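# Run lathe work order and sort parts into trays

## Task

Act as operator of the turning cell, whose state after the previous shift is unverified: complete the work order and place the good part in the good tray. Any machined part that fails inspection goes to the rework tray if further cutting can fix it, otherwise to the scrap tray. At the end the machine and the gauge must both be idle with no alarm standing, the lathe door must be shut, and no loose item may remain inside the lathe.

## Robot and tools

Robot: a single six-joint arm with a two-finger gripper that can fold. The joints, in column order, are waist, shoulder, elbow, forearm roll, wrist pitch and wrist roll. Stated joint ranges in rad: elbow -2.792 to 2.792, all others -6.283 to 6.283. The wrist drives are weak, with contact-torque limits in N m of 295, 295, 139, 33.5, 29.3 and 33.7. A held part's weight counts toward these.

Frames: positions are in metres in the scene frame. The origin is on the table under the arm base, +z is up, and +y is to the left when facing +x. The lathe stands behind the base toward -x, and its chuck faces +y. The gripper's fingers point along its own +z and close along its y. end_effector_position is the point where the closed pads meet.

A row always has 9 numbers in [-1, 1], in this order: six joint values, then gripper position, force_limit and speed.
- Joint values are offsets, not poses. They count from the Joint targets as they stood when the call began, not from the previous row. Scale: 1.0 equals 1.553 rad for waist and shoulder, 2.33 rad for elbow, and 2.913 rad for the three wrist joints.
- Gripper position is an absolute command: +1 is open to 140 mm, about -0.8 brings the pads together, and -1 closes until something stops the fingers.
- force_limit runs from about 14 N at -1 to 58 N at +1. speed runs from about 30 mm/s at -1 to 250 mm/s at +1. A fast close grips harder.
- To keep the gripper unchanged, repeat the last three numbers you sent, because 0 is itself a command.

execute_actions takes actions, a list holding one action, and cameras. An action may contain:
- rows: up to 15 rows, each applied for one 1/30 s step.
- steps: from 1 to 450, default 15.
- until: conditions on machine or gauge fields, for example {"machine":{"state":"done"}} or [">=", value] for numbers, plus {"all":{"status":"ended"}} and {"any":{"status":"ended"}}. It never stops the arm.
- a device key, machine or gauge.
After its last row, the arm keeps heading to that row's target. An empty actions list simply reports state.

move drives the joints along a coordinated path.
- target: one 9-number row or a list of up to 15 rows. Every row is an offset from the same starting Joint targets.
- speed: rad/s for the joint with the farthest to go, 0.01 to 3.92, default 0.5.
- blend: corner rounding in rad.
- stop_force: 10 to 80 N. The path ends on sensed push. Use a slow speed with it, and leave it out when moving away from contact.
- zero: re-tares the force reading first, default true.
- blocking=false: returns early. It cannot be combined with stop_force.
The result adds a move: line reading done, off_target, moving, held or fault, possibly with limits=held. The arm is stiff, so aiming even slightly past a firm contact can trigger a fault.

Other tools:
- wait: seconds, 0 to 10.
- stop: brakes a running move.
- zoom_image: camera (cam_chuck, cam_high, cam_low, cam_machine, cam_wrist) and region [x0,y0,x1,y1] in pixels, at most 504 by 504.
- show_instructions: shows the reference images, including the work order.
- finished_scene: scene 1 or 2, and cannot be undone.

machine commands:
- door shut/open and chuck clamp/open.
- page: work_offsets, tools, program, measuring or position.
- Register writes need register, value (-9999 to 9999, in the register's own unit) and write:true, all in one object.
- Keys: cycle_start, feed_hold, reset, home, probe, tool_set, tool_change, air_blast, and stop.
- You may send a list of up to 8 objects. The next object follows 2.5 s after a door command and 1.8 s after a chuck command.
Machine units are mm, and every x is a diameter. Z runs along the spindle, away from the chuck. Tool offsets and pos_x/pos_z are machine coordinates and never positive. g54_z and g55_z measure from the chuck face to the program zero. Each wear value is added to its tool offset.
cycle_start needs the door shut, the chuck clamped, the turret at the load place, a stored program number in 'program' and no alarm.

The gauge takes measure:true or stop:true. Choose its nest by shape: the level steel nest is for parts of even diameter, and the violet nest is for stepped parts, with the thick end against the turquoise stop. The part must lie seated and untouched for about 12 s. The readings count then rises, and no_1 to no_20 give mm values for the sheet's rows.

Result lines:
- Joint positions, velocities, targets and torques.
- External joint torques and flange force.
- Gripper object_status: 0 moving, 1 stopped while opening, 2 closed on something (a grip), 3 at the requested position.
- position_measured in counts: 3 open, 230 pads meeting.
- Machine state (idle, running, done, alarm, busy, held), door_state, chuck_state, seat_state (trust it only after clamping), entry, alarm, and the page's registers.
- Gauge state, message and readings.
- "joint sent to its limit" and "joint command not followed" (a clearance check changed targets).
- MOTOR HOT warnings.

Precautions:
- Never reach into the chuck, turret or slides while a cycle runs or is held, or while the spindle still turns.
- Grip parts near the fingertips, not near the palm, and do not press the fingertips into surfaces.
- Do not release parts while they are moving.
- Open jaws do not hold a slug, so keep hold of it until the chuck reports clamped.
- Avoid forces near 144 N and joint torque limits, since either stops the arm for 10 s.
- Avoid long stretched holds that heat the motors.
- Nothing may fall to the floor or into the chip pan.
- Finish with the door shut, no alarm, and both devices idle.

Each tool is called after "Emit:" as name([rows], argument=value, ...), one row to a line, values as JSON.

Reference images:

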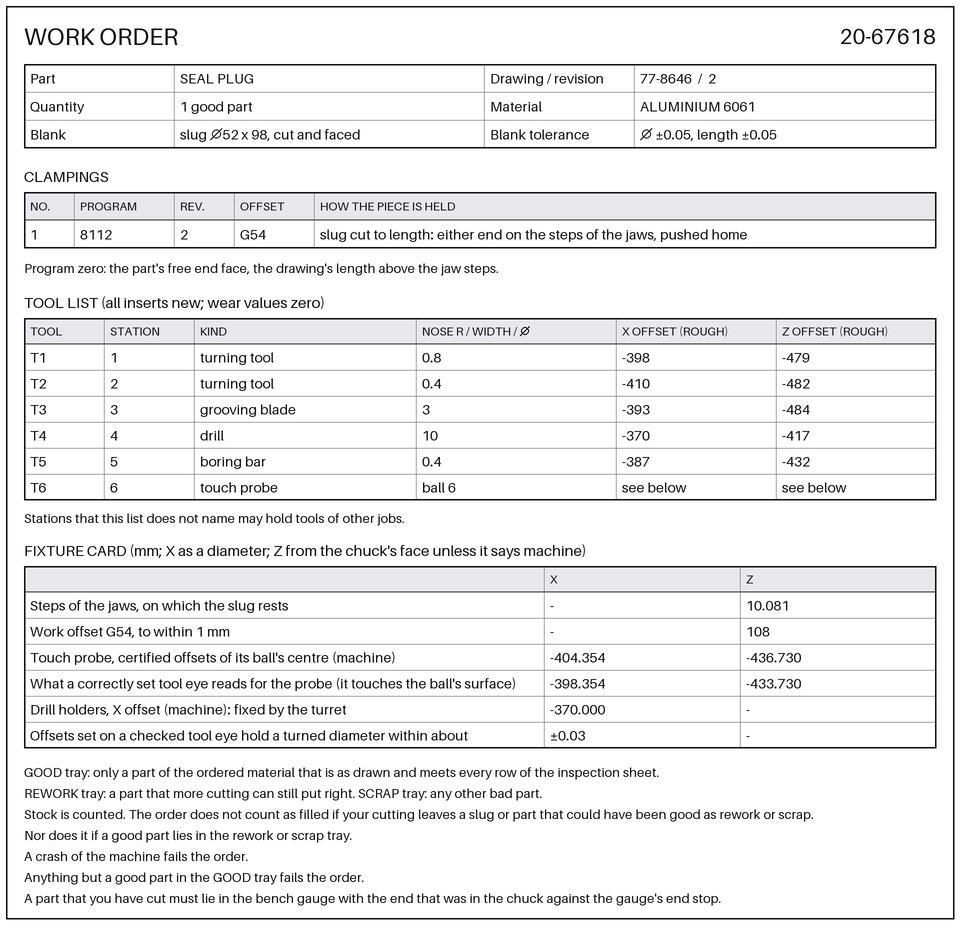

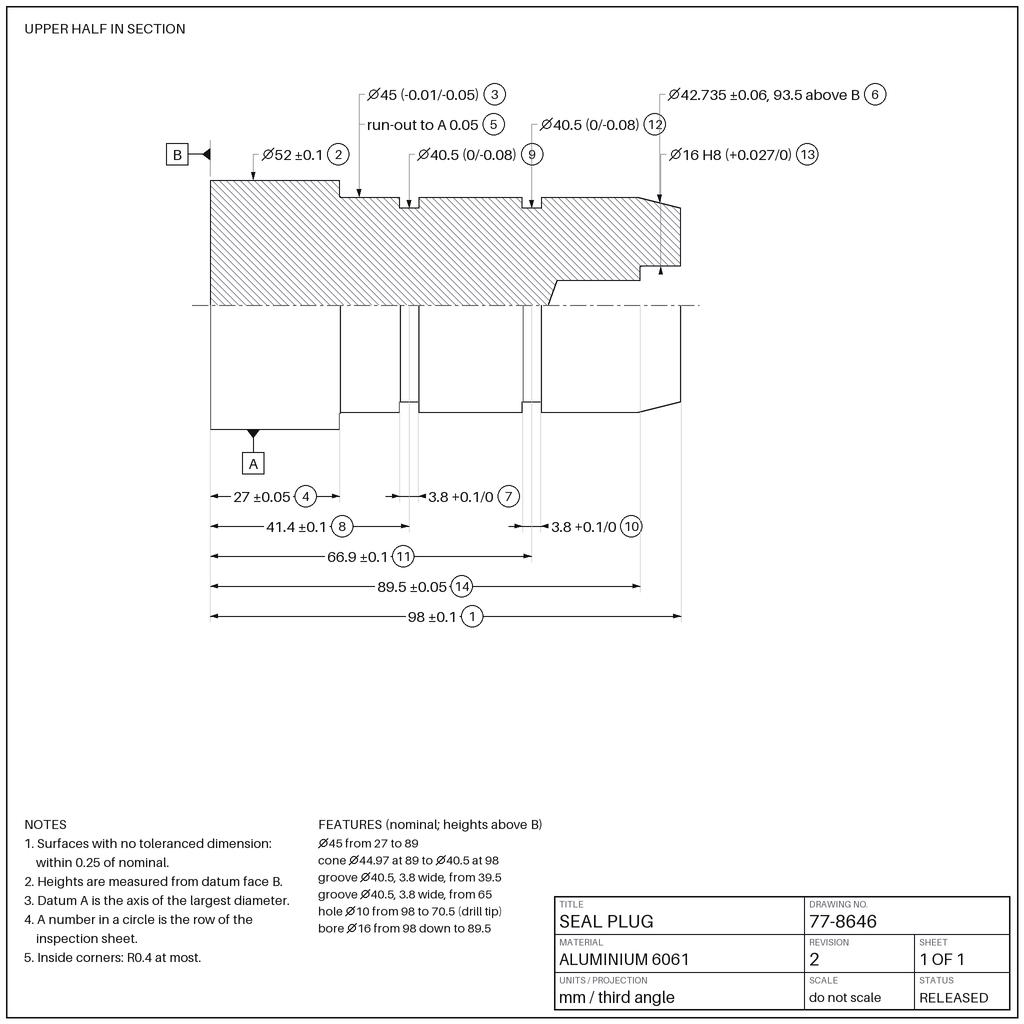

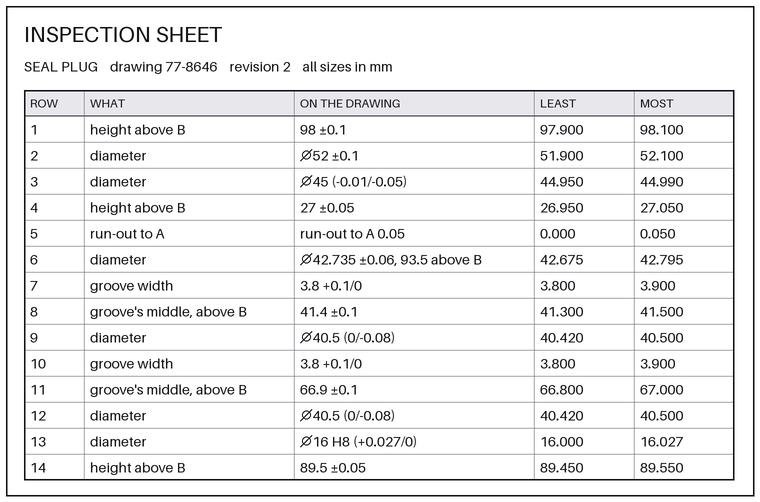

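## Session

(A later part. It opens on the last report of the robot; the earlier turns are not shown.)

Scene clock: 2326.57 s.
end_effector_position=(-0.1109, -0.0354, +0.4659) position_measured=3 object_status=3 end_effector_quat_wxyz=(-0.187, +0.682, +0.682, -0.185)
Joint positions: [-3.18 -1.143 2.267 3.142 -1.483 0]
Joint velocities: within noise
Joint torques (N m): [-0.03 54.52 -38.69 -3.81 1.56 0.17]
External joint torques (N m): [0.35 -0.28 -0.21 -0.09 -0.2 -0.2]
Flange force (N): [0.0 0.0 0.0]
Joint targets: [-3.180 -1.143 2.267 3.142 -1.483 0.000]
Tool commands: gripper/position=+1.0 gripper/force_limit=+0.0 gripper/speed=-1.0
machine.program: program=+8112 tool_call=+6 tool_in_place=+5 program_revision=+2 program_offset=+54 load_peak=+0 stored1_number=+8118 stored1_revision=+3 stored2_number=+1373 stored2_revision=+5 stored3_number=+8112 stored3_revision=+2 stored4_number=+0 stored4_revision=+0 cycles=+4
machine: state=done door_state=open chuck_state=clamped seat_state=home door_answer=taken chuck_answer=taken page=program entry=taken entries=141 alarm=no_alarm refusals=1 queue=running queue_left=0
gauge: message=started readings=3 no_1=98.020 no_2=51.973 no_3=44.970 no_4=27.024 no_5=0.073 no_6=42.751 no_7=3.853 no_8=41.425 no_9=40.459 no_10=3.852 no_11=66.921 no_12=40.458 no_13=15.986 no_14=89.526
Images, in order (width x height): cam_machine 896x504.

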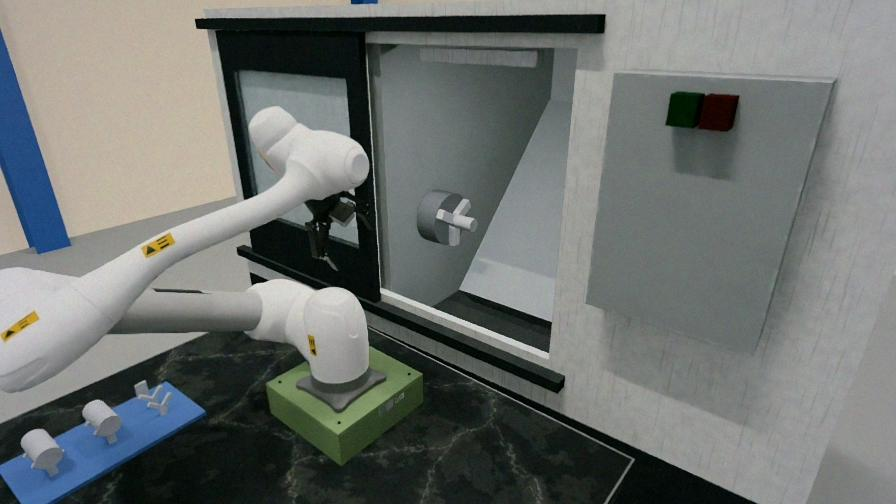

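Emit:
move([
  [-0.0614,0.9191,0.1115,-0.0352,0.9357,0.0113,1,0,-1],
  [0.226,0.9987,0.0266,0.1304,0.918,-0.0505,1,0,-1],
], speed=0.6, cameras=[])

Emit:
execute_actions([
  {"rows":[[0,0,0,0,0,0,-1,0,-1]],"steps":120},
], cameras=["cam_wrist"])

Emit:
execute_actions([
  {"machine":{"chuck":"open"},"steps":60},
], cameras=[])

Scene clock: 2337.77 s.
end_effector_position=(-0.7594, -0.1923, +0.3050) position_measured=3 object_status=3 end_effector_quat_wxyz=(+0.500, -0.501, -0.501, +0.498)
Joint positions: [-2.829 0.409 2.329 3.522 1.191 -0.147]
Joint velocities: within noise
Joint torques (N m): [-1.05 -57.71 -16.31 -1.88 2.91 0.22]
External joint torques (N m): [1.13 -0.78 -1 -0.06 -0.25 -0.26]
Flange force (N): [-2.9 -2.5 0.5]
Joint targets: [-2.829 0.409 2.329 3.522 1.191 -0.147]
machine.program: program=+8112 tool_call=+6 tool_in_place=+5 program_revision=+2 program_offset=+54 load_peak=+0 stored1_number=+8118 stored1_revision=+3 stored2_number=+1373 stored2_revision=+5 stored3_number=+8112 stored3_revision=+2 stored4_number=+0 stored4_revision=+0 cycles=+4
machine: state=done door_state=open chuck_state=clamped seat_state=home door_answer=taken chuck_answer=taken page=program entry=taken entries=141 alarm=no_alarm refusals=1 queue=done queue_left=0
gauge: message=started readings=3 no_1=98.020 no_2=51.973 no_3=44.970 no_4=27.024 no_5=0.073 no_6=42.751 no_7=3.853 no_8=41.425 no_9=40.459 no_10=3.852 no_11=66.921 no_12=40.458 no_13=15.986 no_14=89.526
move: done
No camera images: "cameras" was empty.

Scene clock: 2341.97 s.
end_effector_position=(-0.7593, -0.1924, +0.3049) position_measured=154 object_status=2 end_effector_quat_wxyz=(+0.500, -0.501, -0.501, +0.498)
Joint positions: [-2.829 0.409 2.329 3.522 1.191 -0.147]
Joint velocities: within noise
Joint torques (N m): [-3.81 -50.54 -19.59 -1.03 0 0.34]
External joint torques (N m): [3.97 -8.05 2.27 -0.9 2.71 -0.39]
Flange force (N): [-1.5 -10.3 -15.1]
Joint targets: [-2.829 0.409 2.329 3.522 1.191 -0.147]
machine.program: program=+8112 tool_call=+6 tool_in_place=+5 program_revision=+2 program_offset=+54 load_peak=+0 stored1_number=+8118 stored1_revision=+3 stored2_number=+1373 stored2_revision=+5 stored3_number=+8112 stored3_revision=+2 stored4_number=+0 stored4_revision=+0 cycles=+4
machine: state=done door_state=open chuck_state=clamped seat_state=home door_answer=taken chuck_answer=taken page=program entry=taken entries=141 alarm=no_alarm refusals=1 queue=done queue_left=0
gauge: message=started readings=3 no_1=98.020 no_2=51.973 no_3=44.970 no_4=27.024 no_5=0.073 no_6=42.751 no_7=3.853 no_8=41.425 no_9=40.459 no_10=3.852 no_11=66.921 no_12=40.458 no_13=15.986 no_14=89.526
Images, in order (width x height): cam_wrist 896x504.

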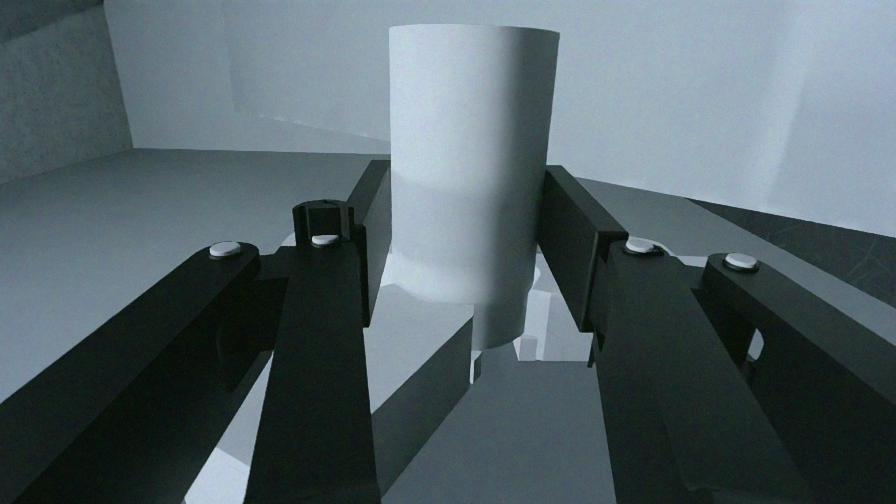

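Scene clock: 2344.17 s.
end_effector_position=(-0.7593, -0.1924, +0.3050) position_measured=154 object_status=2 end_effector_quat_wxyz=(+0.500, -0.501, -0.501, +0.498)
Joint positions: [-2.829 0.409 2.329 3.522 1.191 -0.147]
Joint velocities: within noise
Joint torques (N m): [0.27 -61.68 -19.87 -2.57 4.74 0.17]
External joint torques (N m): [-0.2 2.88 2.73 0.67 -2.01 -0.22]
Flange force (N): [-0.4 1.8 -0.7]
Joint targets: [-2.829 0.409 2.329 3.522 1.191 -0.147]
Tool commands: gripper/position=-1.0 gripper/force_limit=+0.0 gripper/speed=-1.0
machine.program: program=+8112 tool_call=+6 tool_in_place=+5 program_revision=+2 program_offset=+54 load_peak=+0 stored1_number=+8118 stored1_revision=+3 stored2_number=+1373 stored2_revision=+5 stored3_number=+8112 stored3_revision=+2 stored4_number=+0 stored4_revision=+0 cycles=+4
machine: state=idle door_state=open chuck_state=open seat_state=open door_answer=taken chuck_answer=taken page=program entry=taken entries=141 alarm=no_alarm refusals=1 queue=done queue_left=0
gauge: message=started readings=3 no_1=98.020 no_2=51.973 no_3=44.970 no_4=27.024 no_5=0.073 no_6=42.751 no_7=3.853 no_8=41.425 no_9=40.459 no_10=3.852 no_11=66.921 no_12=40.458 no_13=15.986 no_14=89.526
No camera images: "cameras" was empty.

Emit:
move([
  [-0.0712,-0.01,0.0127,-0.0422,0.0006,0.0172,-1,0,-1],
  [-0.1573,-0.0185,0.0245,-0.0918,0.0022,0.0362,-1,0,-1],
  [-0.2874,-0.0797,0.0849,-0.1657,0.0178,0.0618,-1,0,-1],
  [-0.226,-0.9987,-0.0266,-0.1304,-0.918,0.0505,-1,0,-1],
], speed=[0.15,0.3,0.5,0.6], cameras=["cam_wrist"])

Scene clock: 2353.80 s.
end_effector_position=(-0.1109, -0.0354, +0.4659) position_measured=154 object_status=2 end_effector_quat_wxyz=(-0.187, +0.682, +0.682, -0.185)
Joint positions: [-3.18 -1.143 2.267 3.142 -1.482 0]
Joint velocities: within noise
Joint torques (N m): [-0.33 51.75 -42.69 -3.92 2.43 0.14]
External joint torques (N m): [0.47 2.79 3.81 0.02 -1.04 -0.16]
Flange force (N): [0.0 0.0 0.0]
Joint targets: [-3.180 -1.143 2.267 3.142 -1.483 0.000]
machine.program: program=+8112 tool_call=+6 tool_in_place=+5 program_revision=+2 program_offset=+54 load_peak=+0 stored1_number=+8118 stored1_revision=+3 stored2_number=+1373 stored2_revision=+5 stored3_number=+8112 stored3_revision=+2 stored4_number=+0 stored4_revision=+0 cycles=+4
machine: state=idle door_state=open chuck_state=open seat_state=open door_answer=taken chuck_answer=taken page=program entry=taken entries=141 alarm=no_alarm refusals=1 queue=done queue_left=0
gauge: message=started readings=3 no_1=98.020 no_2=51.973 no_3=44.970 no_4=27.024 no_5=0.073 no_6=42.751 no_7=3.853 no_8=41.425 no_9=40.459 no_10=3.852 no_11=66.921 no_12=40.458 no_13=15.986 no_14=89.526
move: done
Images, in order (width x height): cam_wrist 896x504.

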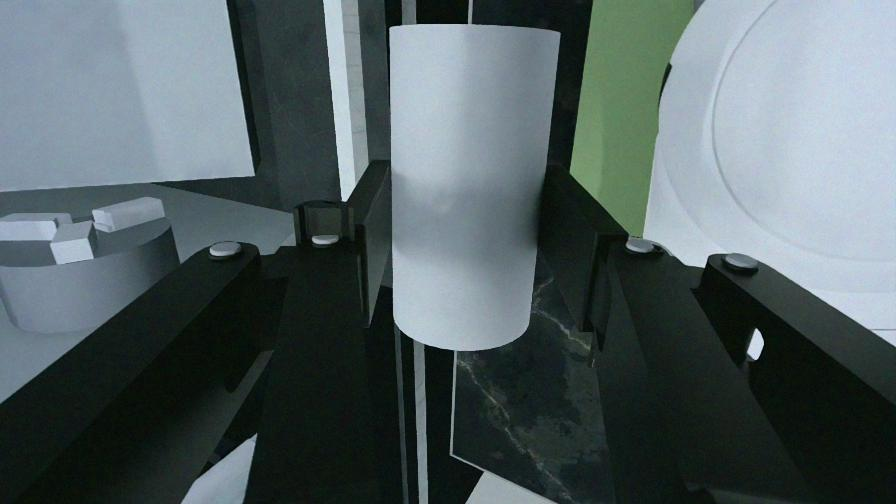

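Emit:
move(target=[0.9981,0.2846,-0.0288,0,-0.0058,-0.1373,-1,0,-1], speed=0.9, cameras=[])

Emit:
move(target=[0.999,0.6563,-0.173,-0.0163,0.1629,0.151,-1,0,-1], speed=0.9, cameras=[])

Scene clock: 2366.33 s.
end_effector_position=(+0.0291, -0.2068, +0.4380) position_measured=154 object_status=2 end_effector_quat_wxyz=(-0.013, -0.188, +0.980, -0.069)
Joint positions: [-1.63 -0.701 2.2 3.142 -1.499 -0.4]
Joint velocities: within noise
Joint torques (N m): [-0.6 23.17 -44.82 -4.24 0.77 0.3]
External joint torques (N m): [0.55 0.9 3.09 -0.03 -0.38 -0.31]
Flange force (N): [0.0 0.0 0.0]
Joint targets: [-1.630 -0.701 2.200 3.142 -1.499 -0.400]
machine.program: program=+8112 tool_call=+6 tool_in_place=+5 program_revision=+2 program_offset=+54 load_peak=+0 stored1_number=+8118 stored1_revision=+3 stored2_number=+1373 stored2_revision=+5 stored3_number=+8112 stored3_revision=+2 stored4_number=+0 stored4_revision=+0 cycles=+4
machine: state=idle door_state=open chuck_state=open seat_state=open door_answer=taken chuck_answer=taken page=program entry=taken entries=141 alarm=no_alarm refusals=1 queue=done queue_left=0
gauge: message=started readings=3 no_1=98.020 no_2=51.973 no_3=44.970 no_4=27.024 no_5=0.073 no_6=42.751 no_7=3.853 no_8=41.425 no_9=40.459 no_10=3.852 no_11=66.921 no_12=40.458 no_13=15.986 no_14=89.526
move: done
No camera images: "cameras" was empty.

Scene clock: 2368.70 s.
end_effector_position=(+0.6731, -0.0062, +0.2228) position_measured=154 object_status=2 end_effector_quat_wxyz=(+0.012, +0.687, -0.726, +0.015)
Joint positions: [-0.078 0.319 1.796 3.094 -1.025 0.04]
Joint velocities: within noise
Joint torques (N m): [-0.09 -69.68 -38.06 -3.76 0.08 0.29]
External joint torques (N m): [0.21 2.77 2.57 0 -0.08 -0.29]
Flange force (N): [0.0 1.2 4.5]
Joint targets: [-0.078 0.319 1.796 3.094 -1.025 0.040]
machine.program: program=+8112 tool_call=+6 tool_in_place=+5 program_revision=+2 program_offset=+54 load_peak=+0 stored1_number=+8118 stored1_revision=+3 stored2_number=+1373 stored2_revision=+5 stored3_number=+8112 stored3_revision=+2 stored4_number=+0 stored4_revision=+0 cycles=+4
machine: state=idle door_state=open chuck_state=open seat_state=open door_answer=taken chuck_answer=taken page=program entry=taken entries=141 alarm=no_alarm refusals=1 queue=done queue_left=0
gauge: message=started readings=3 no_1=98.020 no_2=51.973 no_3=44.970 no_4=27.024 no_5=0.073 no_6=42.751 no_7=3.853 no_8=41.425 no_9=40.459 no_10=3.852 no_11=66.921 no_12=40.458 no_13=15.986 no_14=89.526
move: done
No camera images: "cameras" was empty.

Emit:
move([
  [0.0558,0,0,0,0,0.03,-1,0,-1],
  [0.0558,0.0634,0.0318,0,0.0592,0.03,-1,0,-1],
], speed=[0.3,0.12], cameras=["cam_wrist","cam_low"])

Scene clock: 2372.77 s.
end_effector_position=(+0.6714, +0.0541, +0.1230) position_measured=154 object_status=2 end_effector_quat_wxyz=(+0.009, +0.689, -0.724, +0.014)
Joint positions: [0.009 0.417 1.87 3.094 -0.852 0.128]
Joint velocities: within noise
Joint torques (N m): [0.25 -75.23 -33.55 -3.29 0.15 0.25]
External joint torques (N m): [-0.24 2.9 2.01 -0.04 -0.14 -0.25]
Flange force (N): [0.6 0.2 4.2]
Joint targets: [0.009 0.417 1.871 3.094 -0.852 0.128]
machine.program: program=+8112 tool_call=+6 tool_in_place=+5 program_revision=+2 program_offset=+54 load_peak=+0 stored1_number=+8118 stored1_revision=+3 stored2_number=+1373 stored2_revision=+5 stored3_number=+8112 stored3_revision=+2 stored4_number=+0 stored4_revision=+0 cycles=+4
machine: state=idle door_state=open chuck_state=open seat_state=open door_answer=taken chuck_answer=taken page=program entry=taken entries=141 alarm=no_alarm refusals=1 queue=done queue_left=0
gauge: message=started readings=3 no_1=98.020 no_2=51.973 no_3=44.970 no_4=27.024 no_5=0.073 no_6=42.751 no_7=3.853 no_8=41.425 no_9=40.459 no_10=3.852 no_11=66.921 no_12=40.458 no_13=15.986 no_14=89.526
move: done
Images, in order (width x height): cam_low 896x504, cam_wrist 896x504.

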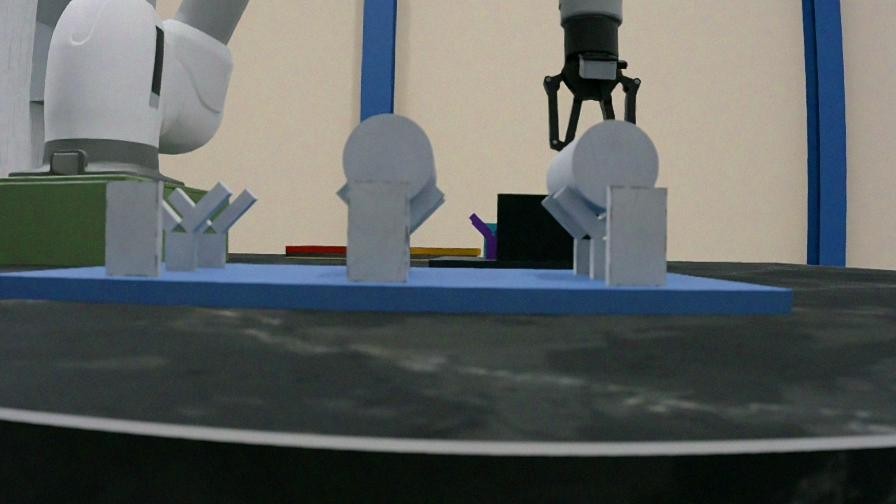

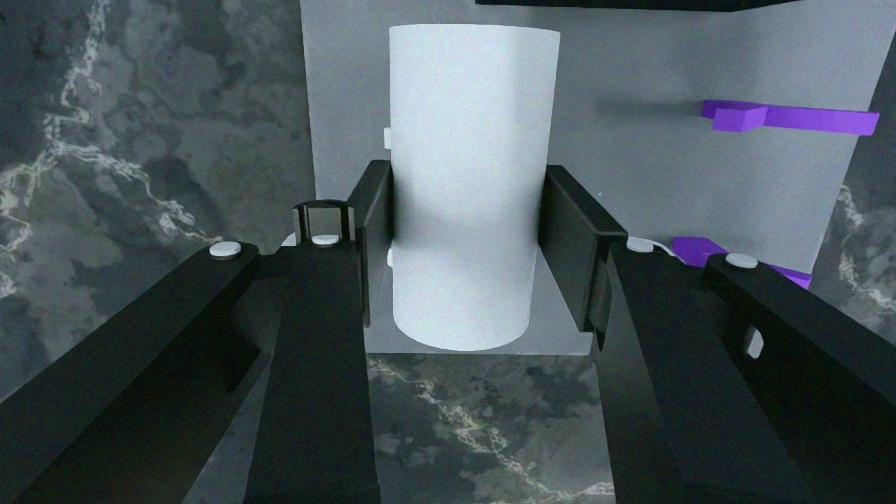

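Emit:
move(target=[0,0.016,0.0063,0,0.0135,0,-1,0,-1], speed=0.03, stop_force=10, cameras=[])

Emit:
move(target=[0.0145,0,0,0,0,0.0077,-1,0,-1], speed=0.02, stop_force=14, cameras=["cam_wrist"])

Scene clock: 2376.60 s.
end_effector_position=(+0.6710, +0.0544, +0.1063) position_measured=154 object_status=2 end_effector_quat_wxyz=(+0.009, +0.690, -0.724, +0.014)
Joint positions: [0.009 0.436 1.881 3.094 -0.823 0.128]
Joint velocities: within noise
Joint torques (N m): [-0.96 -48.92 -19.62 -3.04 2.65 0.16]
External joint torques (N m): [0.98 -24.78 -11.15 -0.2 -2.65 -0.16]
Flange force (N): [0.9 5.9 -39.2]
Joint targets: [0.009 0.436 1.881 3.094 -0.824 0.128]
machine.program: program=+8112 tool_call=+6 tool_in_place=+5 program_revision=+2 program_offset=+54 load_peak=+0 stored1_number=+8118 stored1_revision=+3 stored2_number=+1373 stored2_revision=+5 stored3_number=+8112 stored3_revision=+2 stored4_number=+0 stored4_revision=+0 cycles=+4
machine: state=idle door_state=open chuck_state=open seat_state=open door_answer=taken chuck_answer=taken page=program entry=taken entries=141 alarm=no_alarm refusals=1 queue=done queue_left=0
gauge: message=started readings=3 no_1=98.020 no_2=51.973 no_3=44.970 no_4=27.024 no_5=0.073 no_6=42.751 no_7=3.853 no_8=41.425 no_9=40.459 no_10=3.852 no_11=66.921 no_12=40.458 no_13=15.986 no_14=89.526
move: contact; the wrist pitch is farthest, 0.011 rad from its target
No camera images: "cameras" was empty.

Scene clock: 2377.23 s.
end_effector_position=(+0.6709, +0.0552, +0.1063) position_measured=154 object_status=2 end_effector_quat_wxyz=(+0.009, +0.690, -0.724, +0.014)
Joint positions: [0.01 0.436 1.881 3.094 -0.823 0.129]
Joint velocities: within noise
Joint torques (N m): [7.13 -48.87 -19.87 0.44 2.55 0.21]
External joint torques (N m): [-7.06 -24.07 -10.66 -3.66 -2.56 -0.21]
Flange force (N): [12.9 5.0 -37.3]
Joint targets: [0.010 0.436 1.881 3.094 -0.823 0.129]
machine.program: program=+8112 tool_call=+6 tool_in_place=+5 program_revision=+2 program_offset=+54 load_peak=+0 stored1_number=+8118 stored1_revision=+3 stored2_number=+1373 stored2_revision=+5 stored3_number=+8112 stored3_revision=+2 stored4_number=+0 stored4_revision=+0 cycles=+4
machine: state=idle door_state=open chuck_state=open seat_state=open door_answer=taken chuck_answer=taken page=program entry=taken entries=141 alarm=no_alarm refusals=1 queue=done queue_left=0
gauge: message=started readings=3 no_1=98.020 no_2=51.973 no_3=44.970 no_4=27.024 no_5=0.073 no_6=42.751 no_7=3.853 no_8=41.425 no_9=40.459 no_10=3.852 no_11=66.921 no_12=40.458 no_13=15.986 no_14=89.526
move: contact; the waist is farthest, 0.022 rad from its target
Images, in order (width x height): cam_wrist 896x504.

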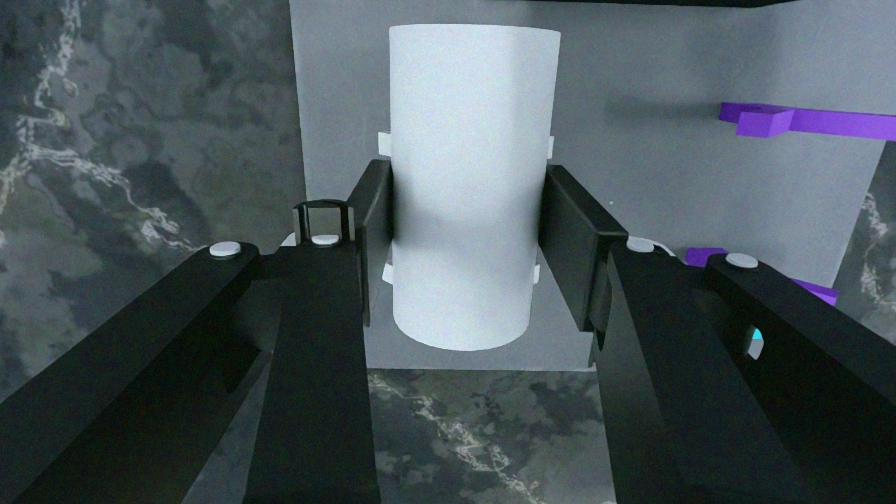

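Emit:
move(target=[0,-0.00025,0,0,0,0,-1,0,-1], speed=0.02, cameras=[])

Emit:
move(target=[0.0145,0,0,0,0,0.0077,-1,0,-1], speed=0.02, stop_force=20, cameras=["cam_wrist"])

Scene clock: 2380.87 s.
end_effector_position=(+0.6710, +0.0552, +0.1065) position_measured=154 object_status=2 end_effector_quat_wxyz=(+0.008, +0.690, -0.724, +0.014)
Joint positions: [0.01 0.435 1.881 3.094 -0.823 0.129]
Joint velocities: within noise
Joint torques (N m): [6.71 -60.5 -24.92 -0.05 1.51 0.22]
External joint torques (N m): [-6.53 -13.13 -6.05 -3.21 -1.49 -0.22]
Flange force (N): [11.1 1.8 -20.4]
Joint targets: [0.010 0.435 1.881 3.094 -0.823 0.129]
machine.program: program=+8112 tool_call=+6 tool_in_place=+5 program_revision=+2 program_offset=+54 load_peak=+0 stored1_number=+8118 stored1_revision=+3 stored2_number=+1373 stored2_revision=+5 stored3_number=+8112 stored3_revision=+2 stored4_number=+0 stored4_revision=+0 cycles=+4
machine: state=idle door_state=open chuck_state=open seat_state=open door_answer=taken chuck_answer=taken page=program entry=taken entries=141 alarm=no_alarm refusals=1 queue=done queue_left=0
gauge: message=started readings=3 no_1=98.020 no_2=51.973 no_3=44.970 no_4=27.024 no_5=0.073 no_6=42.751 no_7=3.853 no_8=41.425 no_9=40.459 no_10=3.852 no_11=66.921 no_12=40.458 no_13=15.986 no_14=89.526
move: done
No camera images: "cameras" was empty.

Scene clock: 2382.63 s.
end_effector_position=(+0.6696, +0.0703, +0.1066) position_measured=154 object_status=2 end_effector_quat_wxyz=(+0.008, +0.690, -0.724, +0.015)
Joint positions: [0.032 0.435 1.881 3.094 -0.823 0.151]
Joint velocities: within noise
Joint torques (N m): [8.8 -69.91 -27.83 0.66 -0.21 0.37]
External joint torques (N m): [-8.51 -3.82 -2.91 -3.9 0.2 -0.37]
Flange force (N): [13.1 -2.5 -4.9]
Joint targets: [0.032 0.435 1.881 3.094 -0.823 0.151]
machine.program: program=+8112 tool_call=+6 tool_in_place=+5 program_revision=+2 program_offset=+54 load_peak=+0 stored1_number=+8118 stored1_revision=+3 stored2_number=+1373 stored2_revision=+5 stored3_number=+8112 stored3_revision=+2 stored4_number=+0 stored4_revision=+0 cycles=+4
machine: state=idle door_state=open chuck_state=open seat_state=open door_answer=taken chuck_answer=taken page=program entry=taken entries=141 alarm=no_alarm refusals=1 queue=done queue_left=0
gauge: message=started readings=3 no_1=98.020 no_2=51.973 no_3=44.970 no_4=27.024 no_5=0.073 no_6=42.751 no_7=3.853 no_8=41.425 no_9=40.459 no_10=3.852 no_11=66.921 no_12=40.458 no_13=15.986 no_14=89.526
move: done
Images, in order (width x height): cam_wrist 896x504.

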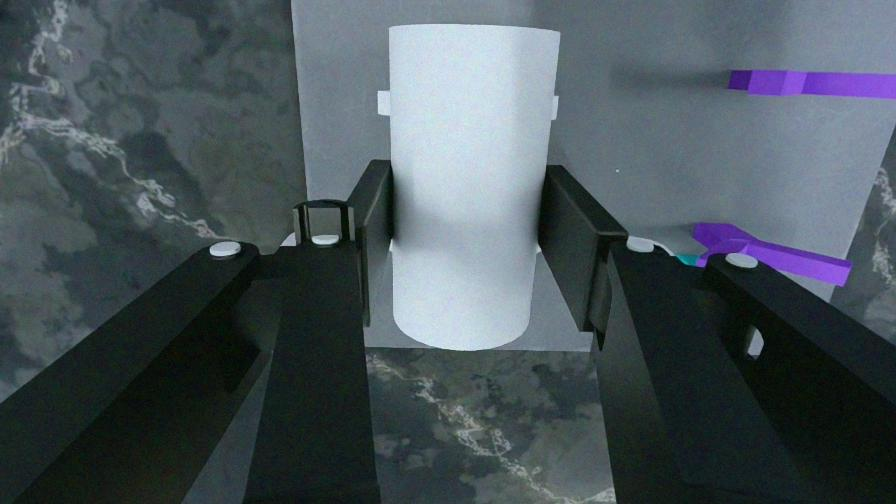

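Emit:
move(target=[0.0075,0,0,0,0,0.004,-1,0,-1], speed=0.015, stop_force=15, cameras=["cam_wrist","cam_high"])

Scene clock: 2385.53 s.
end_effector_position=(+0.6694, +0.0721, +0.1066) position_measured=154 object_status=2 end_effector_quat_wxyz=(+0.008, +0.690, -0.724, +0.015)
Joint positions: [0.035 0.435 1.881 3.094 -0.823 0.154]
Joint velocities: within noise
Joint torques (N m): [23.24 -68.16 -27.74 5.99 0.49 -0.06]
External joint torques (N m): [-22.99 -5.26 -3.12 -9.23 -0.48 0.06]
Flange force (N): [34.1 -4.0 -6.7]
Joint targets: [0.035 0.435 1.881 3.094 -0.823 0.154]
machine.program: program=+8112 tool_call=+6 tool_in_place=+5 program_revision=+2 program_offset=+54 load_peak=+0 stored1_number=+8118 stored1_revision=+3 stored2_number=+1373 stored2_revision=+5 stored3_number=+8112 stored3_revision=+2 stored4_number=+0 stored4_revision=+0 cycles=+4
machine: state=idle door_state=open chuck_state=open seat_state=open door_answer=taken chuck_answer=taken page=program entry=taken entries=141 alarm=no_alarm refusals=1 queue=done queue_left=0
gauge: message=started readings=3 no_1=98.020 no_2=51.973 no_3=44.970 no_4=27.024 no_5=0.073 no_6=42.751 no_7=3.853 no_8=41.425 no_9=40.459 no_10=3.852 no_11=66.921 no_12=40.458 no_13=15.986 no_14=89.526
move: contact
Images, in order (width x height): cam_high 896x504, cam_wrist 896x504.

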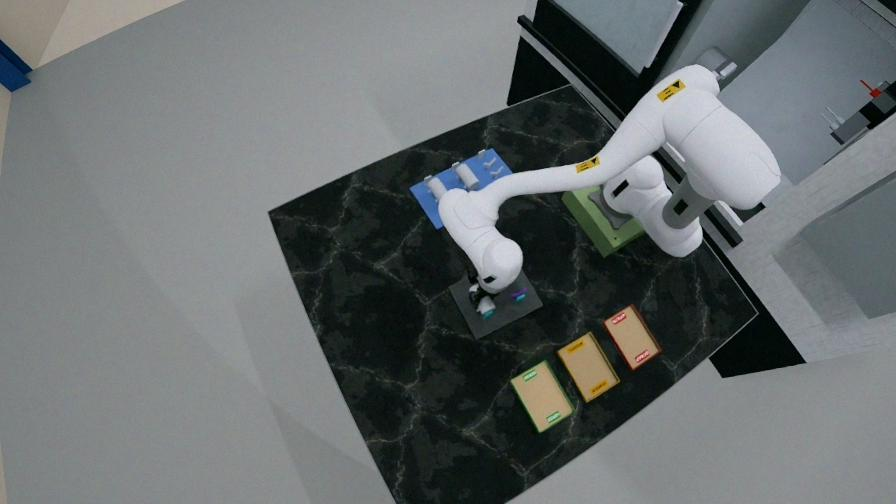

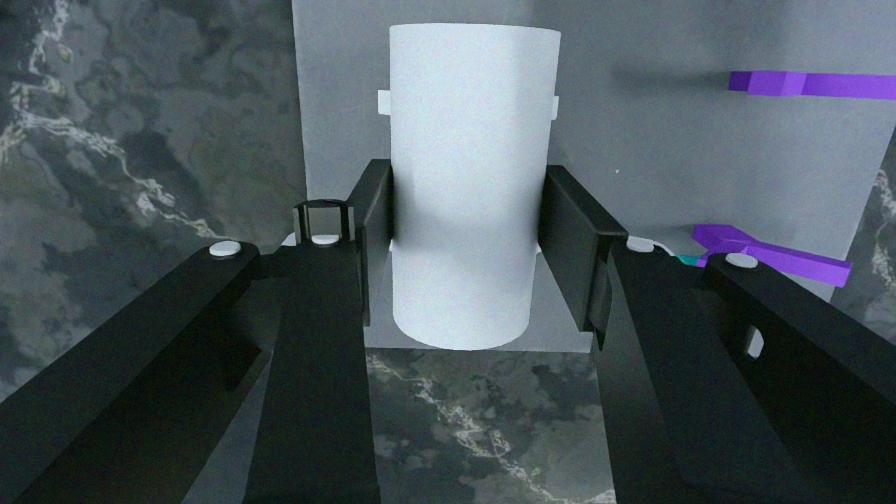

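Emit:
move(target=[-0.0003,0,0,0,0,0,-1,0,-1], speed=0.02, cameras=[])

Emit:
move([
  [0,0,0,0,0,0,0.1,0,-1],
  [0,-0.0557,-0.0219,0,-0.047,0,0.1,0,-1],
], speed=0.15, cameras=["cam_wrist"])

Emit:
execute_actions([
  {"gauge":{"measure":true},"steps":400,"until":{"all":{"status":"ended"}}},
], cameras=[])

Scene clock: 2388.67 s.
end_effector_position=(+0.6694, +0.0718, +0.1066) position_measured=154 object_status=2 end_effector_quat_wxyz=(+0.008, +0.689, -0.724, +0.015)
Joint positions: [0.035 0.435 1.881 3.094 -0.823 0.154]
Joint velocities: within noise
Joint torques (N m): [17.05 -71.04 -28.23 3.66 -0.2 0.06]
External joint torques (N m): [-17.03 -2.83 -2.65 -6.92 0.21 -0.06]
Flange force (N): [25.1 -4.6 -3.0]
Joint targets: [0.035 0.435 1.881 3.094 -0.823 0.154]
machine.program: program=+8112 tool_call=+6 tool_in_place=+5 program_revision=+2 program_offset=+54 load_peak=+0 stored1_number=+8118 stored1_revision=+3 stored2_number=+1373 stored2_revision=+5 stored3_number=+8112 stored3_revision=+2 stored4_number=+0 stored4_revision=+0 cycles=+4
machine: state=idle door_state=open chuck_state=open seat_state=open door_answer=taken chuck_answer=taken page=program entry=taken entries=141 alarm=no_alarm refusals=1 queue=done queue_left=0
gauge: message=started readings=3 no_1=98.020 no_2=51.973 no_3=44.970 no_4=27.024 no_5=0.073 no_6=42.751 no_7=3.853 no_8=41.425 no_9=40.459 no_10=3.852 no_11=66.921 no_12=40.458 no_13=15.986 no_14=89.526
move: done
No camera images: "cameras" was empty.

Scene clock: 2390.97 s.
end_effector_position=(+0.6680, +0.0701, +0.1870) position_measured=117 object_status=3 end_effector_quat_wxyz=(+0.009, +0.688, -0.726, +0.016)
Joint positions: [0.035 0.349 1.83 3.094 -0.96 0.154]
Joint velocities: within noise
Joint torques (N m): [-0.4 -67.76 -34.12 -3.67 0.19 0.27]
External joint torques (N m): [0.41 -0.56 0.01 0.07 -0.19 -0.27]
Flange force (N): [-0.1 0.7 -0.9]
Joint targets: [0.035 0.349 1.830 3.094 -0.960 0.154]
machine.program: program=+8112 tool_call=+6 tool_in_place=+5 program_revision=+2 program_offset=+54 load_peak=+0 stored1_number=+8118 stored1_revision=+3 stored2_number=+1373 stored2_revision=+5 stored3_number=+8112 stored3_revision=+2 stored4_number=+0 stored4_revision=+0 cycles=+4
machine: state=idle door_state=open chuck_state=open seat_state=open door_answer=taken chuck_answer=taken page=program entry=taken entries=141 alarm=no_alarm refusals=1 queue=done queue_left=0
gauge: message=started readings=3 no_1=98.020 no_2=51.973 no_3=44.970 no_4=27.024 no_5=0.073 no_6=42.751 no_7=3.853 no_8=41.425 no_9=40.459 no_10=3.852 no_11=66.921 no_12=40.458 no_13=15.986 no_14=89.526
move: done
Images, in order (width x height): cam_wrist 896x504.

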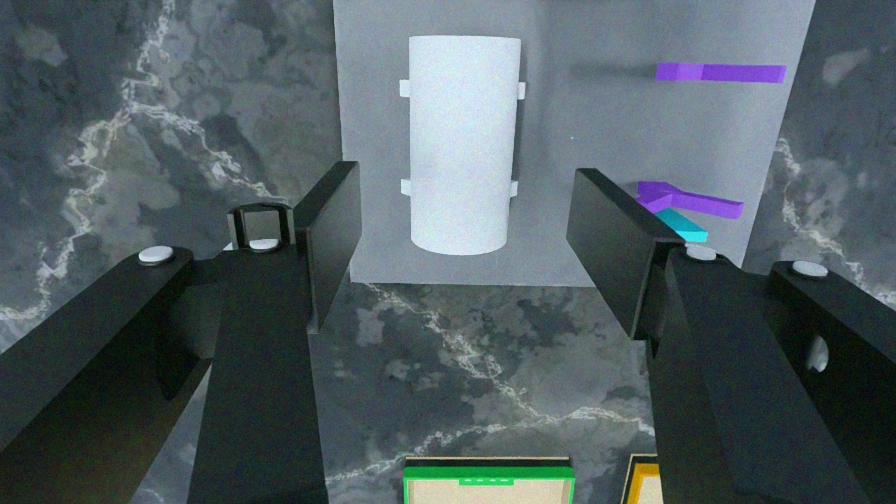

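Scene clock: 2391.20 s.
end_effector_position=(+0.6680, +0.0701, +0.1870) position_measured=117 object_status=3 end_effector_quat_wxyz=(+0.009, +0.688, -0.726, +0.016)
Joint positions: [0.035 0.349 1.83 3.094 -0.96 0.154]
Joint velocities: within noise
Joint torques (N m): [-0.06 -68.01 -34.15 -3.63 0.1 0.21]
External joint torques (N m): [0.05 -1.22 -0.28 -0.01 -0.1 -0.21]
Flange force (N): [0.5 1.0 -1.6]
Joint targets: [0.035 0.349 1.830 3.094 -0.960 0.154]
Tool commands: gripper/position=+0.1 gripper/force_limit=+0.0 gripper/speed=-1.0
machine.program: program=+8112 tool_call=+6 tool_in_place=+5 program_revision=+2 program_offset=+54 load_peak=+0 stored1_number=+8118 stored1_revision=+3 stored2_number=+1373 stored2_revision=+5 stored3_number=+8112 stored3_revision=+2 stored4_number=+0 stored4_revision=+0 cycles=+4
machine: state=idle door_state=open chuck_state=open seat_state=open door_answer=taken chuck_answer=taken page=program entry=taken entries=141 alarm=no_alarm refusals=1 queue=done queue_left=0
gauge: state=busy message=started readings=3 no_1=98.020 no_2=51.973 no_3=44.970 no_4=27.024 no_5=0.073 no_6=42.751 no_7=3.853 no_8=41.425 no_9=40.459 no_10=3.852 no_11=66.921 no_12=40.458 no_13=15.986 no_14=89.526
No camera images: "cameras" was empty.

Emit:
wait(seconds=10, cameras=[])

Emit:
wait(seconds=1.5, cameras=[])

Scene clock: 2402.30 s.
end_effector_position=(+0.6680, +0.0701, +0.1870) position_measured=117 object_status=3 end_effector_quat_wxyz=(+0.009, +0.688, -0.726, +0.016)
Joint positions: [0.035 0.349 1.83 3.094 -0.96 0.154]
Joint velocities: within noise
Joint torques (N m): [-0.6 -67.34 -34 -3.55 0.21 0.21]
External joint torques (N m): [0.44 -1.23 -0.33 -0.08 -0.2 -0.21]
Flange force (N): [-0.1 0.9 -1.8]
Joint targets: [0.035 0.349 1.830 3.094 -0.960 0.154]
Tool commands: gripper/position=+0.1 gripper/force_limit=+0.0 gripper/speed=-1.0
machine.program: program=+8112 tool_call=+6 tool_in_place=+5 program_revision=+2 program_offset=+54 load_peak=+0 stored1_number=+8118 stored1_revision=+3 stored2_number=+1373 stored2_revision=+5 stored3_number=+8112 stored3_revision=+2 stored4_number=+0 stored4_revision=+0 cycles=+4
machine: state=idle door_state=open chuck_state=open seat_state=open door_answer=taken chuck_answer=taken page=program entry=taken entries=141 alarm=no_alarm refusals=1 queue=done queue_left=0
gauge: state=busy message=started readings=3 no_1=98.020 no_2=51.973 no_3=44.970 no_4=27.024 no_5=0.073 no_6=42.751 no_7=3.853 no_8=41.425 no_9=40.459 no_10=3.852 no_11=66.921 no_12=40.458 no_13=15.986 no_14=89.526
wait: 10.00 s
No camera images: "cameras" was empty.

Scene clock: 2403.80 s.
end_effector_position=(+0.6680, +0.0701, +0.1870) position_measured=117 object_status=3 end_effector_quat_wxyz=(+0.009, +0.688, -0.726, +0.016)
Joint positions: [0.035 0.349 1.83 3.094 -0.96 0.154]
Joint velocities: within noise
Joint torques (N m): [-0.17 -68.25 -33.96 -3.54 0.15 0.31]
External joint torques (N m): [0.26 -0.49 -0.27 -0.08 -0.15 -0.31]
Flange force (N): [0.1 0.0 -1.0]
Joint targets: [0.035 0.349 1.830 3.094 -0.960 0.154]
Tool commands: gripper/position=+0.1 gripper/force_limit=+0.0 gripper/speed=-1.0
machine.program: program=+8112 tool_call=+6 tool_in_place=+5 program_revision=+2 program_offset=+54 load_peak=+0 stored1_number=+8118 stored1_revision=+3 stored2_number=+1373 stored2_revision=+5 stored3_number=+8112 stored3_revision=+2 stored4_number=+0 stored4_revision=+0 cycles=+4
machine: state=idle door_state=open chuck_state=open seat_state=open door_answer=taken chuck_answer=taken page=program entry=taken entries=141 alarm=no_alarm refusals=1 queue=done queue_left=0
gauge: message=started readings=4 no_1=98.021 no_2=51.972 no_3=44.959 no_4=27.021 no_5=0.061 no_6=42.749 no_7=3.863 no_8=41.438 no_9=40.458 no_10=3.867 no_11=66.933 no_12=40.461 no_13=16.017 no_14=89.524
wait: 1.50 s
No camera images: "cameras" was empty.

Emit:
move(target=[0,0.0557,0.0219,0,0.047,0,0.1,0,-1], speed=0.15, cameras=[])

Emit:
execute_actions([
  {"rows":[[0,0,0,0,0,0,-1,0,-1]],"steps":90},
], cameras=["cam_wrist"])

Scene clock: 2443.30 s.
end_effector_position=(+0.6694, +0.0717, +0.1066) position_measured=117 object_status=3 end_effector_quat_wxyz=(+0.008, +0.689, -0.724, +0.015)
Joint positions: [0.035 0.435 1.881 3.094 -0.823 0.154]
Joint velocities: within noise
Joint torques (N m): [-0.37 -72.57 -30.56 -3.21 0.04 0.29]
External joint torques (N m): [0.35 -0.34 -0.15 -0.03 -0.04 -0.29]
Flange force (N): [-0.1 0.1 -0.6]
Joint targets: [0.035 0.435 1.881 3.094 -0.823 0.154]
machine.program: program=+8112 tool_call=+6 tool_in_place=+5 program_revision=+2 program_offset=+54 load_peak=+0 stored1_number=+8118 stored1_revision=+3 stored2_number=+1373 stored2_revision=+5 stored3_number=+8112 stored3_revision=+2 stored4_number=+0 stored4_revision=+0 cycles=+4
machine: state=idle door_state=open chuck_state=open seat_state=open door_answer=taken chuck_answer=taken page=program entry=taken entries=141 alarm=no_alarm refusals=1 queue=done queue_left=0
gauge: message=started readings=4 no_1=98.021 no_2=51.972 no_3=44.959 no_4=27.021 no_5=0.061 no_6=42.749 no_7=3.863 no_8=41.438 no_9=40.458 no_10=3.867 no_11=66.933 no_12=40.461 no_13=16.017 no_14=89.524
move: done
No camera images: "cameras" was empty.

Scene clock: 2446.50 s.
end_effector_position=(+0.6694, +0.0717, +0.1066) position_measured=154 object_status=2 end_effector_quat_wxyz=(+0.008, +0.689, -0.724, +0.015)
Joint positions: [0.035 0.435 1.881 3.094 -0.823 0.154]
Joint velocities: within noise
Joint torques (N m): [-0.82 -62.13 -24.92 -2.91 0.44 0.67]
External joint torques (N m): [0.91 -11.09 -5.73 -0.32 -0.45 -0.67]
Flange force (N): [0.5 1.7 -16.7]
Joint targets: [0.035 0.435 1.881 3.094 -0.823 0.154]
machine.program: program=+8112 tool_call=+6 tool_in_place=+5 program_revision=+2 program_offset=+54 load_peak=+0 stored1_number=+8118 stored1_revision=+3 stored2_number=+1373 stored2_revision=+5 stored3_number=+8112 stored3_revision=+2 stored4_number=+0 stored4_revision=+0 cycles=+4
machine: state=idle door_state=open chuck_state=open seat_state=open door_answer=taken chuck_answer=taken page=program entry=taken entries=141 alarm=no_alarm refusals=1 queue=done queue_left=0
gauge: message=started readings=4 no_1=98.021 no_2=51.972 no_3=44.959 no_4=27.021 no_5=0.061 no_6=42.749 no_7=3.863 no_8=41.438 no_9=40.458 no_10=3.867 no_11=66.933 no_12=40.461 no_13=16.017 no_14=89.524
Images, in order (width x height): cam_wrist 896x504.

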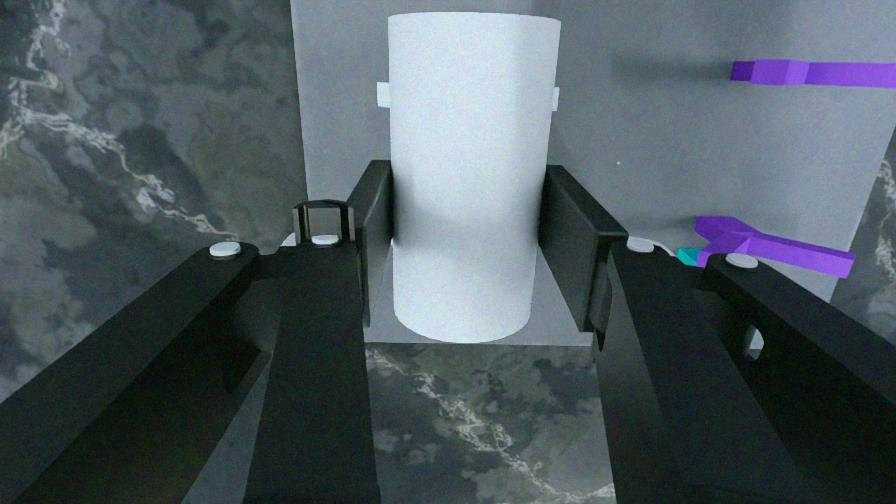

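Emit:
move([
  [0,0,0,0,0,0,0.1,0,-1],
  [-0.0085,0,0,0,0,-0.0045,0.1,0,-1],
], speed=0.1, cameras=[])

Emit:
execute_actions([
  {"rows":[[0,0,0,0,0,0,-1,0,-1]],"steps":90},
], cameras=["cam_wrist"])

Scene clock: 2462.37 s.
end_effector_position=(+0.6703, +0.0629, +0.1066) position_measured=117 object_status=3 end_effector_quat_wxyz=(+0.008, +0.689, -0.724, +0.014)
Joint positions: [0.021 0.435 1.881 3.094 -0.823 0.141]
Joint velocities: within noise
Joint torques (N m): [-0.15 -72.36 -30.43 -3.12 0.19 0.29]
External joint torques (N m): [0.28 -1.21 -0.49 -0.13 -0.18 -0.3]
Flange force (N): [0.1 0.3 -2.0]
Joint targets: [0.021 0.435 1.881 3.094 -0.823 0.141]
machine.program: program=+8112 tool_call=+6 tool_in_place=+5 program_revision=+2 program_offset=+54 load_peak=+0 stored1_number=+8118 stored1_revision=+3 stored2_number=+1373 stored2_revision=+5 stored3_number=+8112 stored3_revision=+2 stored4_number=+0 stored4_revision=+0 cycles=+4
machine: state=idle door_state=open chuck_state=open seat_state=open door_answer=taken chuck_answer=taken page=program entry=taken entries=141 alarm=no_alarm refusals=1 queue=done queue_left=0
gauge: message=started readings=4 no_1=98.021 no_2=51.972 no_3=44.959 no_4=27.021 no_5=0.061 no_6=42.749 no_7=3.863 no_8=41.438 no_9=40.458 no_10=3.867 no_11=66.933 no_12=40.461 no_13=16.017 no_14=89.524
move: done
No camera images: "cameras" was empty.

Scene clock: 2465.57 s.
end_effector_position=(+0.6703, +0.0629, +0.1066) position_measured=154 object_status=2 end_effector_quat_wxyz=(+0.008, +0.689, -0.724, +0.014)
Joint positions: [0.021 0.435 1.881 3.094 -0.823 0.141]
Joint velocities: within noise
Joint torques (N m): [-2.39 -63.76 -25.39 -3.11 0.41 0.82]
External joint torques (N m): [2.34 -10.18 -5.52 -0.15 -0.4 -0.82]
Flange force (N): [-1.6 1.2 -15.6]
Joint targets: [0.021 0.435 1.881 3.094 -0.823 0.141]
machine.program: program=+8112 tool_call=+6 tool_in_place=+5 program_revision=+2 program_offset=+54 load_peak=+0 stored1_number=+8118 stored1_revision=+3 stored2_number=+1373 stored2_revision=+5 stored3_number=+8112 stored3_revision=+2 stored4_number=+0 stored4_revision=+0 cycles=+4
machine: state=idle door_state=open chuck_state=open seat_state=open door_answer=taken chuck_answer=taken page=program entry=taken entries=141 alarm=no_alarm refusals=1 queue=done queue_left=0
gauge: message=started readings=4 no_1=98.021 no_2=51.972 no_3=44.959 no_4=27.021 no_5=0.061 no_6=42.749 no_7=3.863 no_8=41.438 no_9=40.458 no_10=3.867 no_11=66.933 no_12=40.461 no_13=16.017 no_14=89.524
Images, in order (width x height): cam_wrist 896x504.

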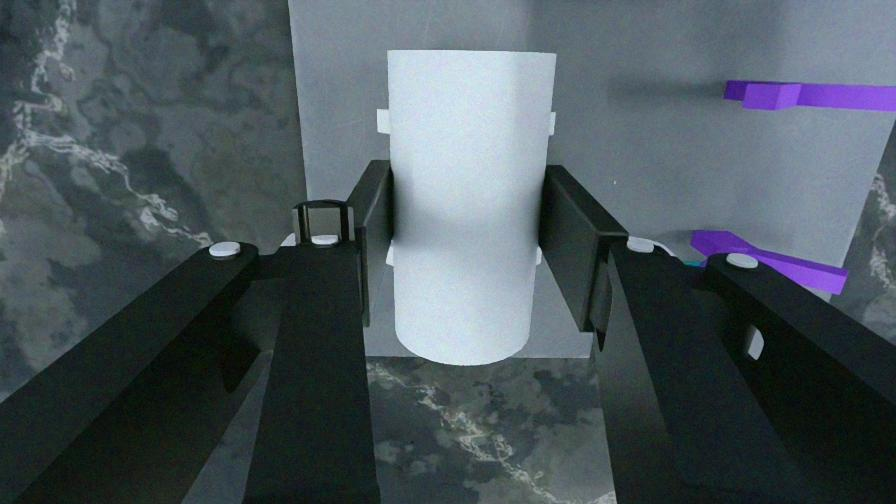

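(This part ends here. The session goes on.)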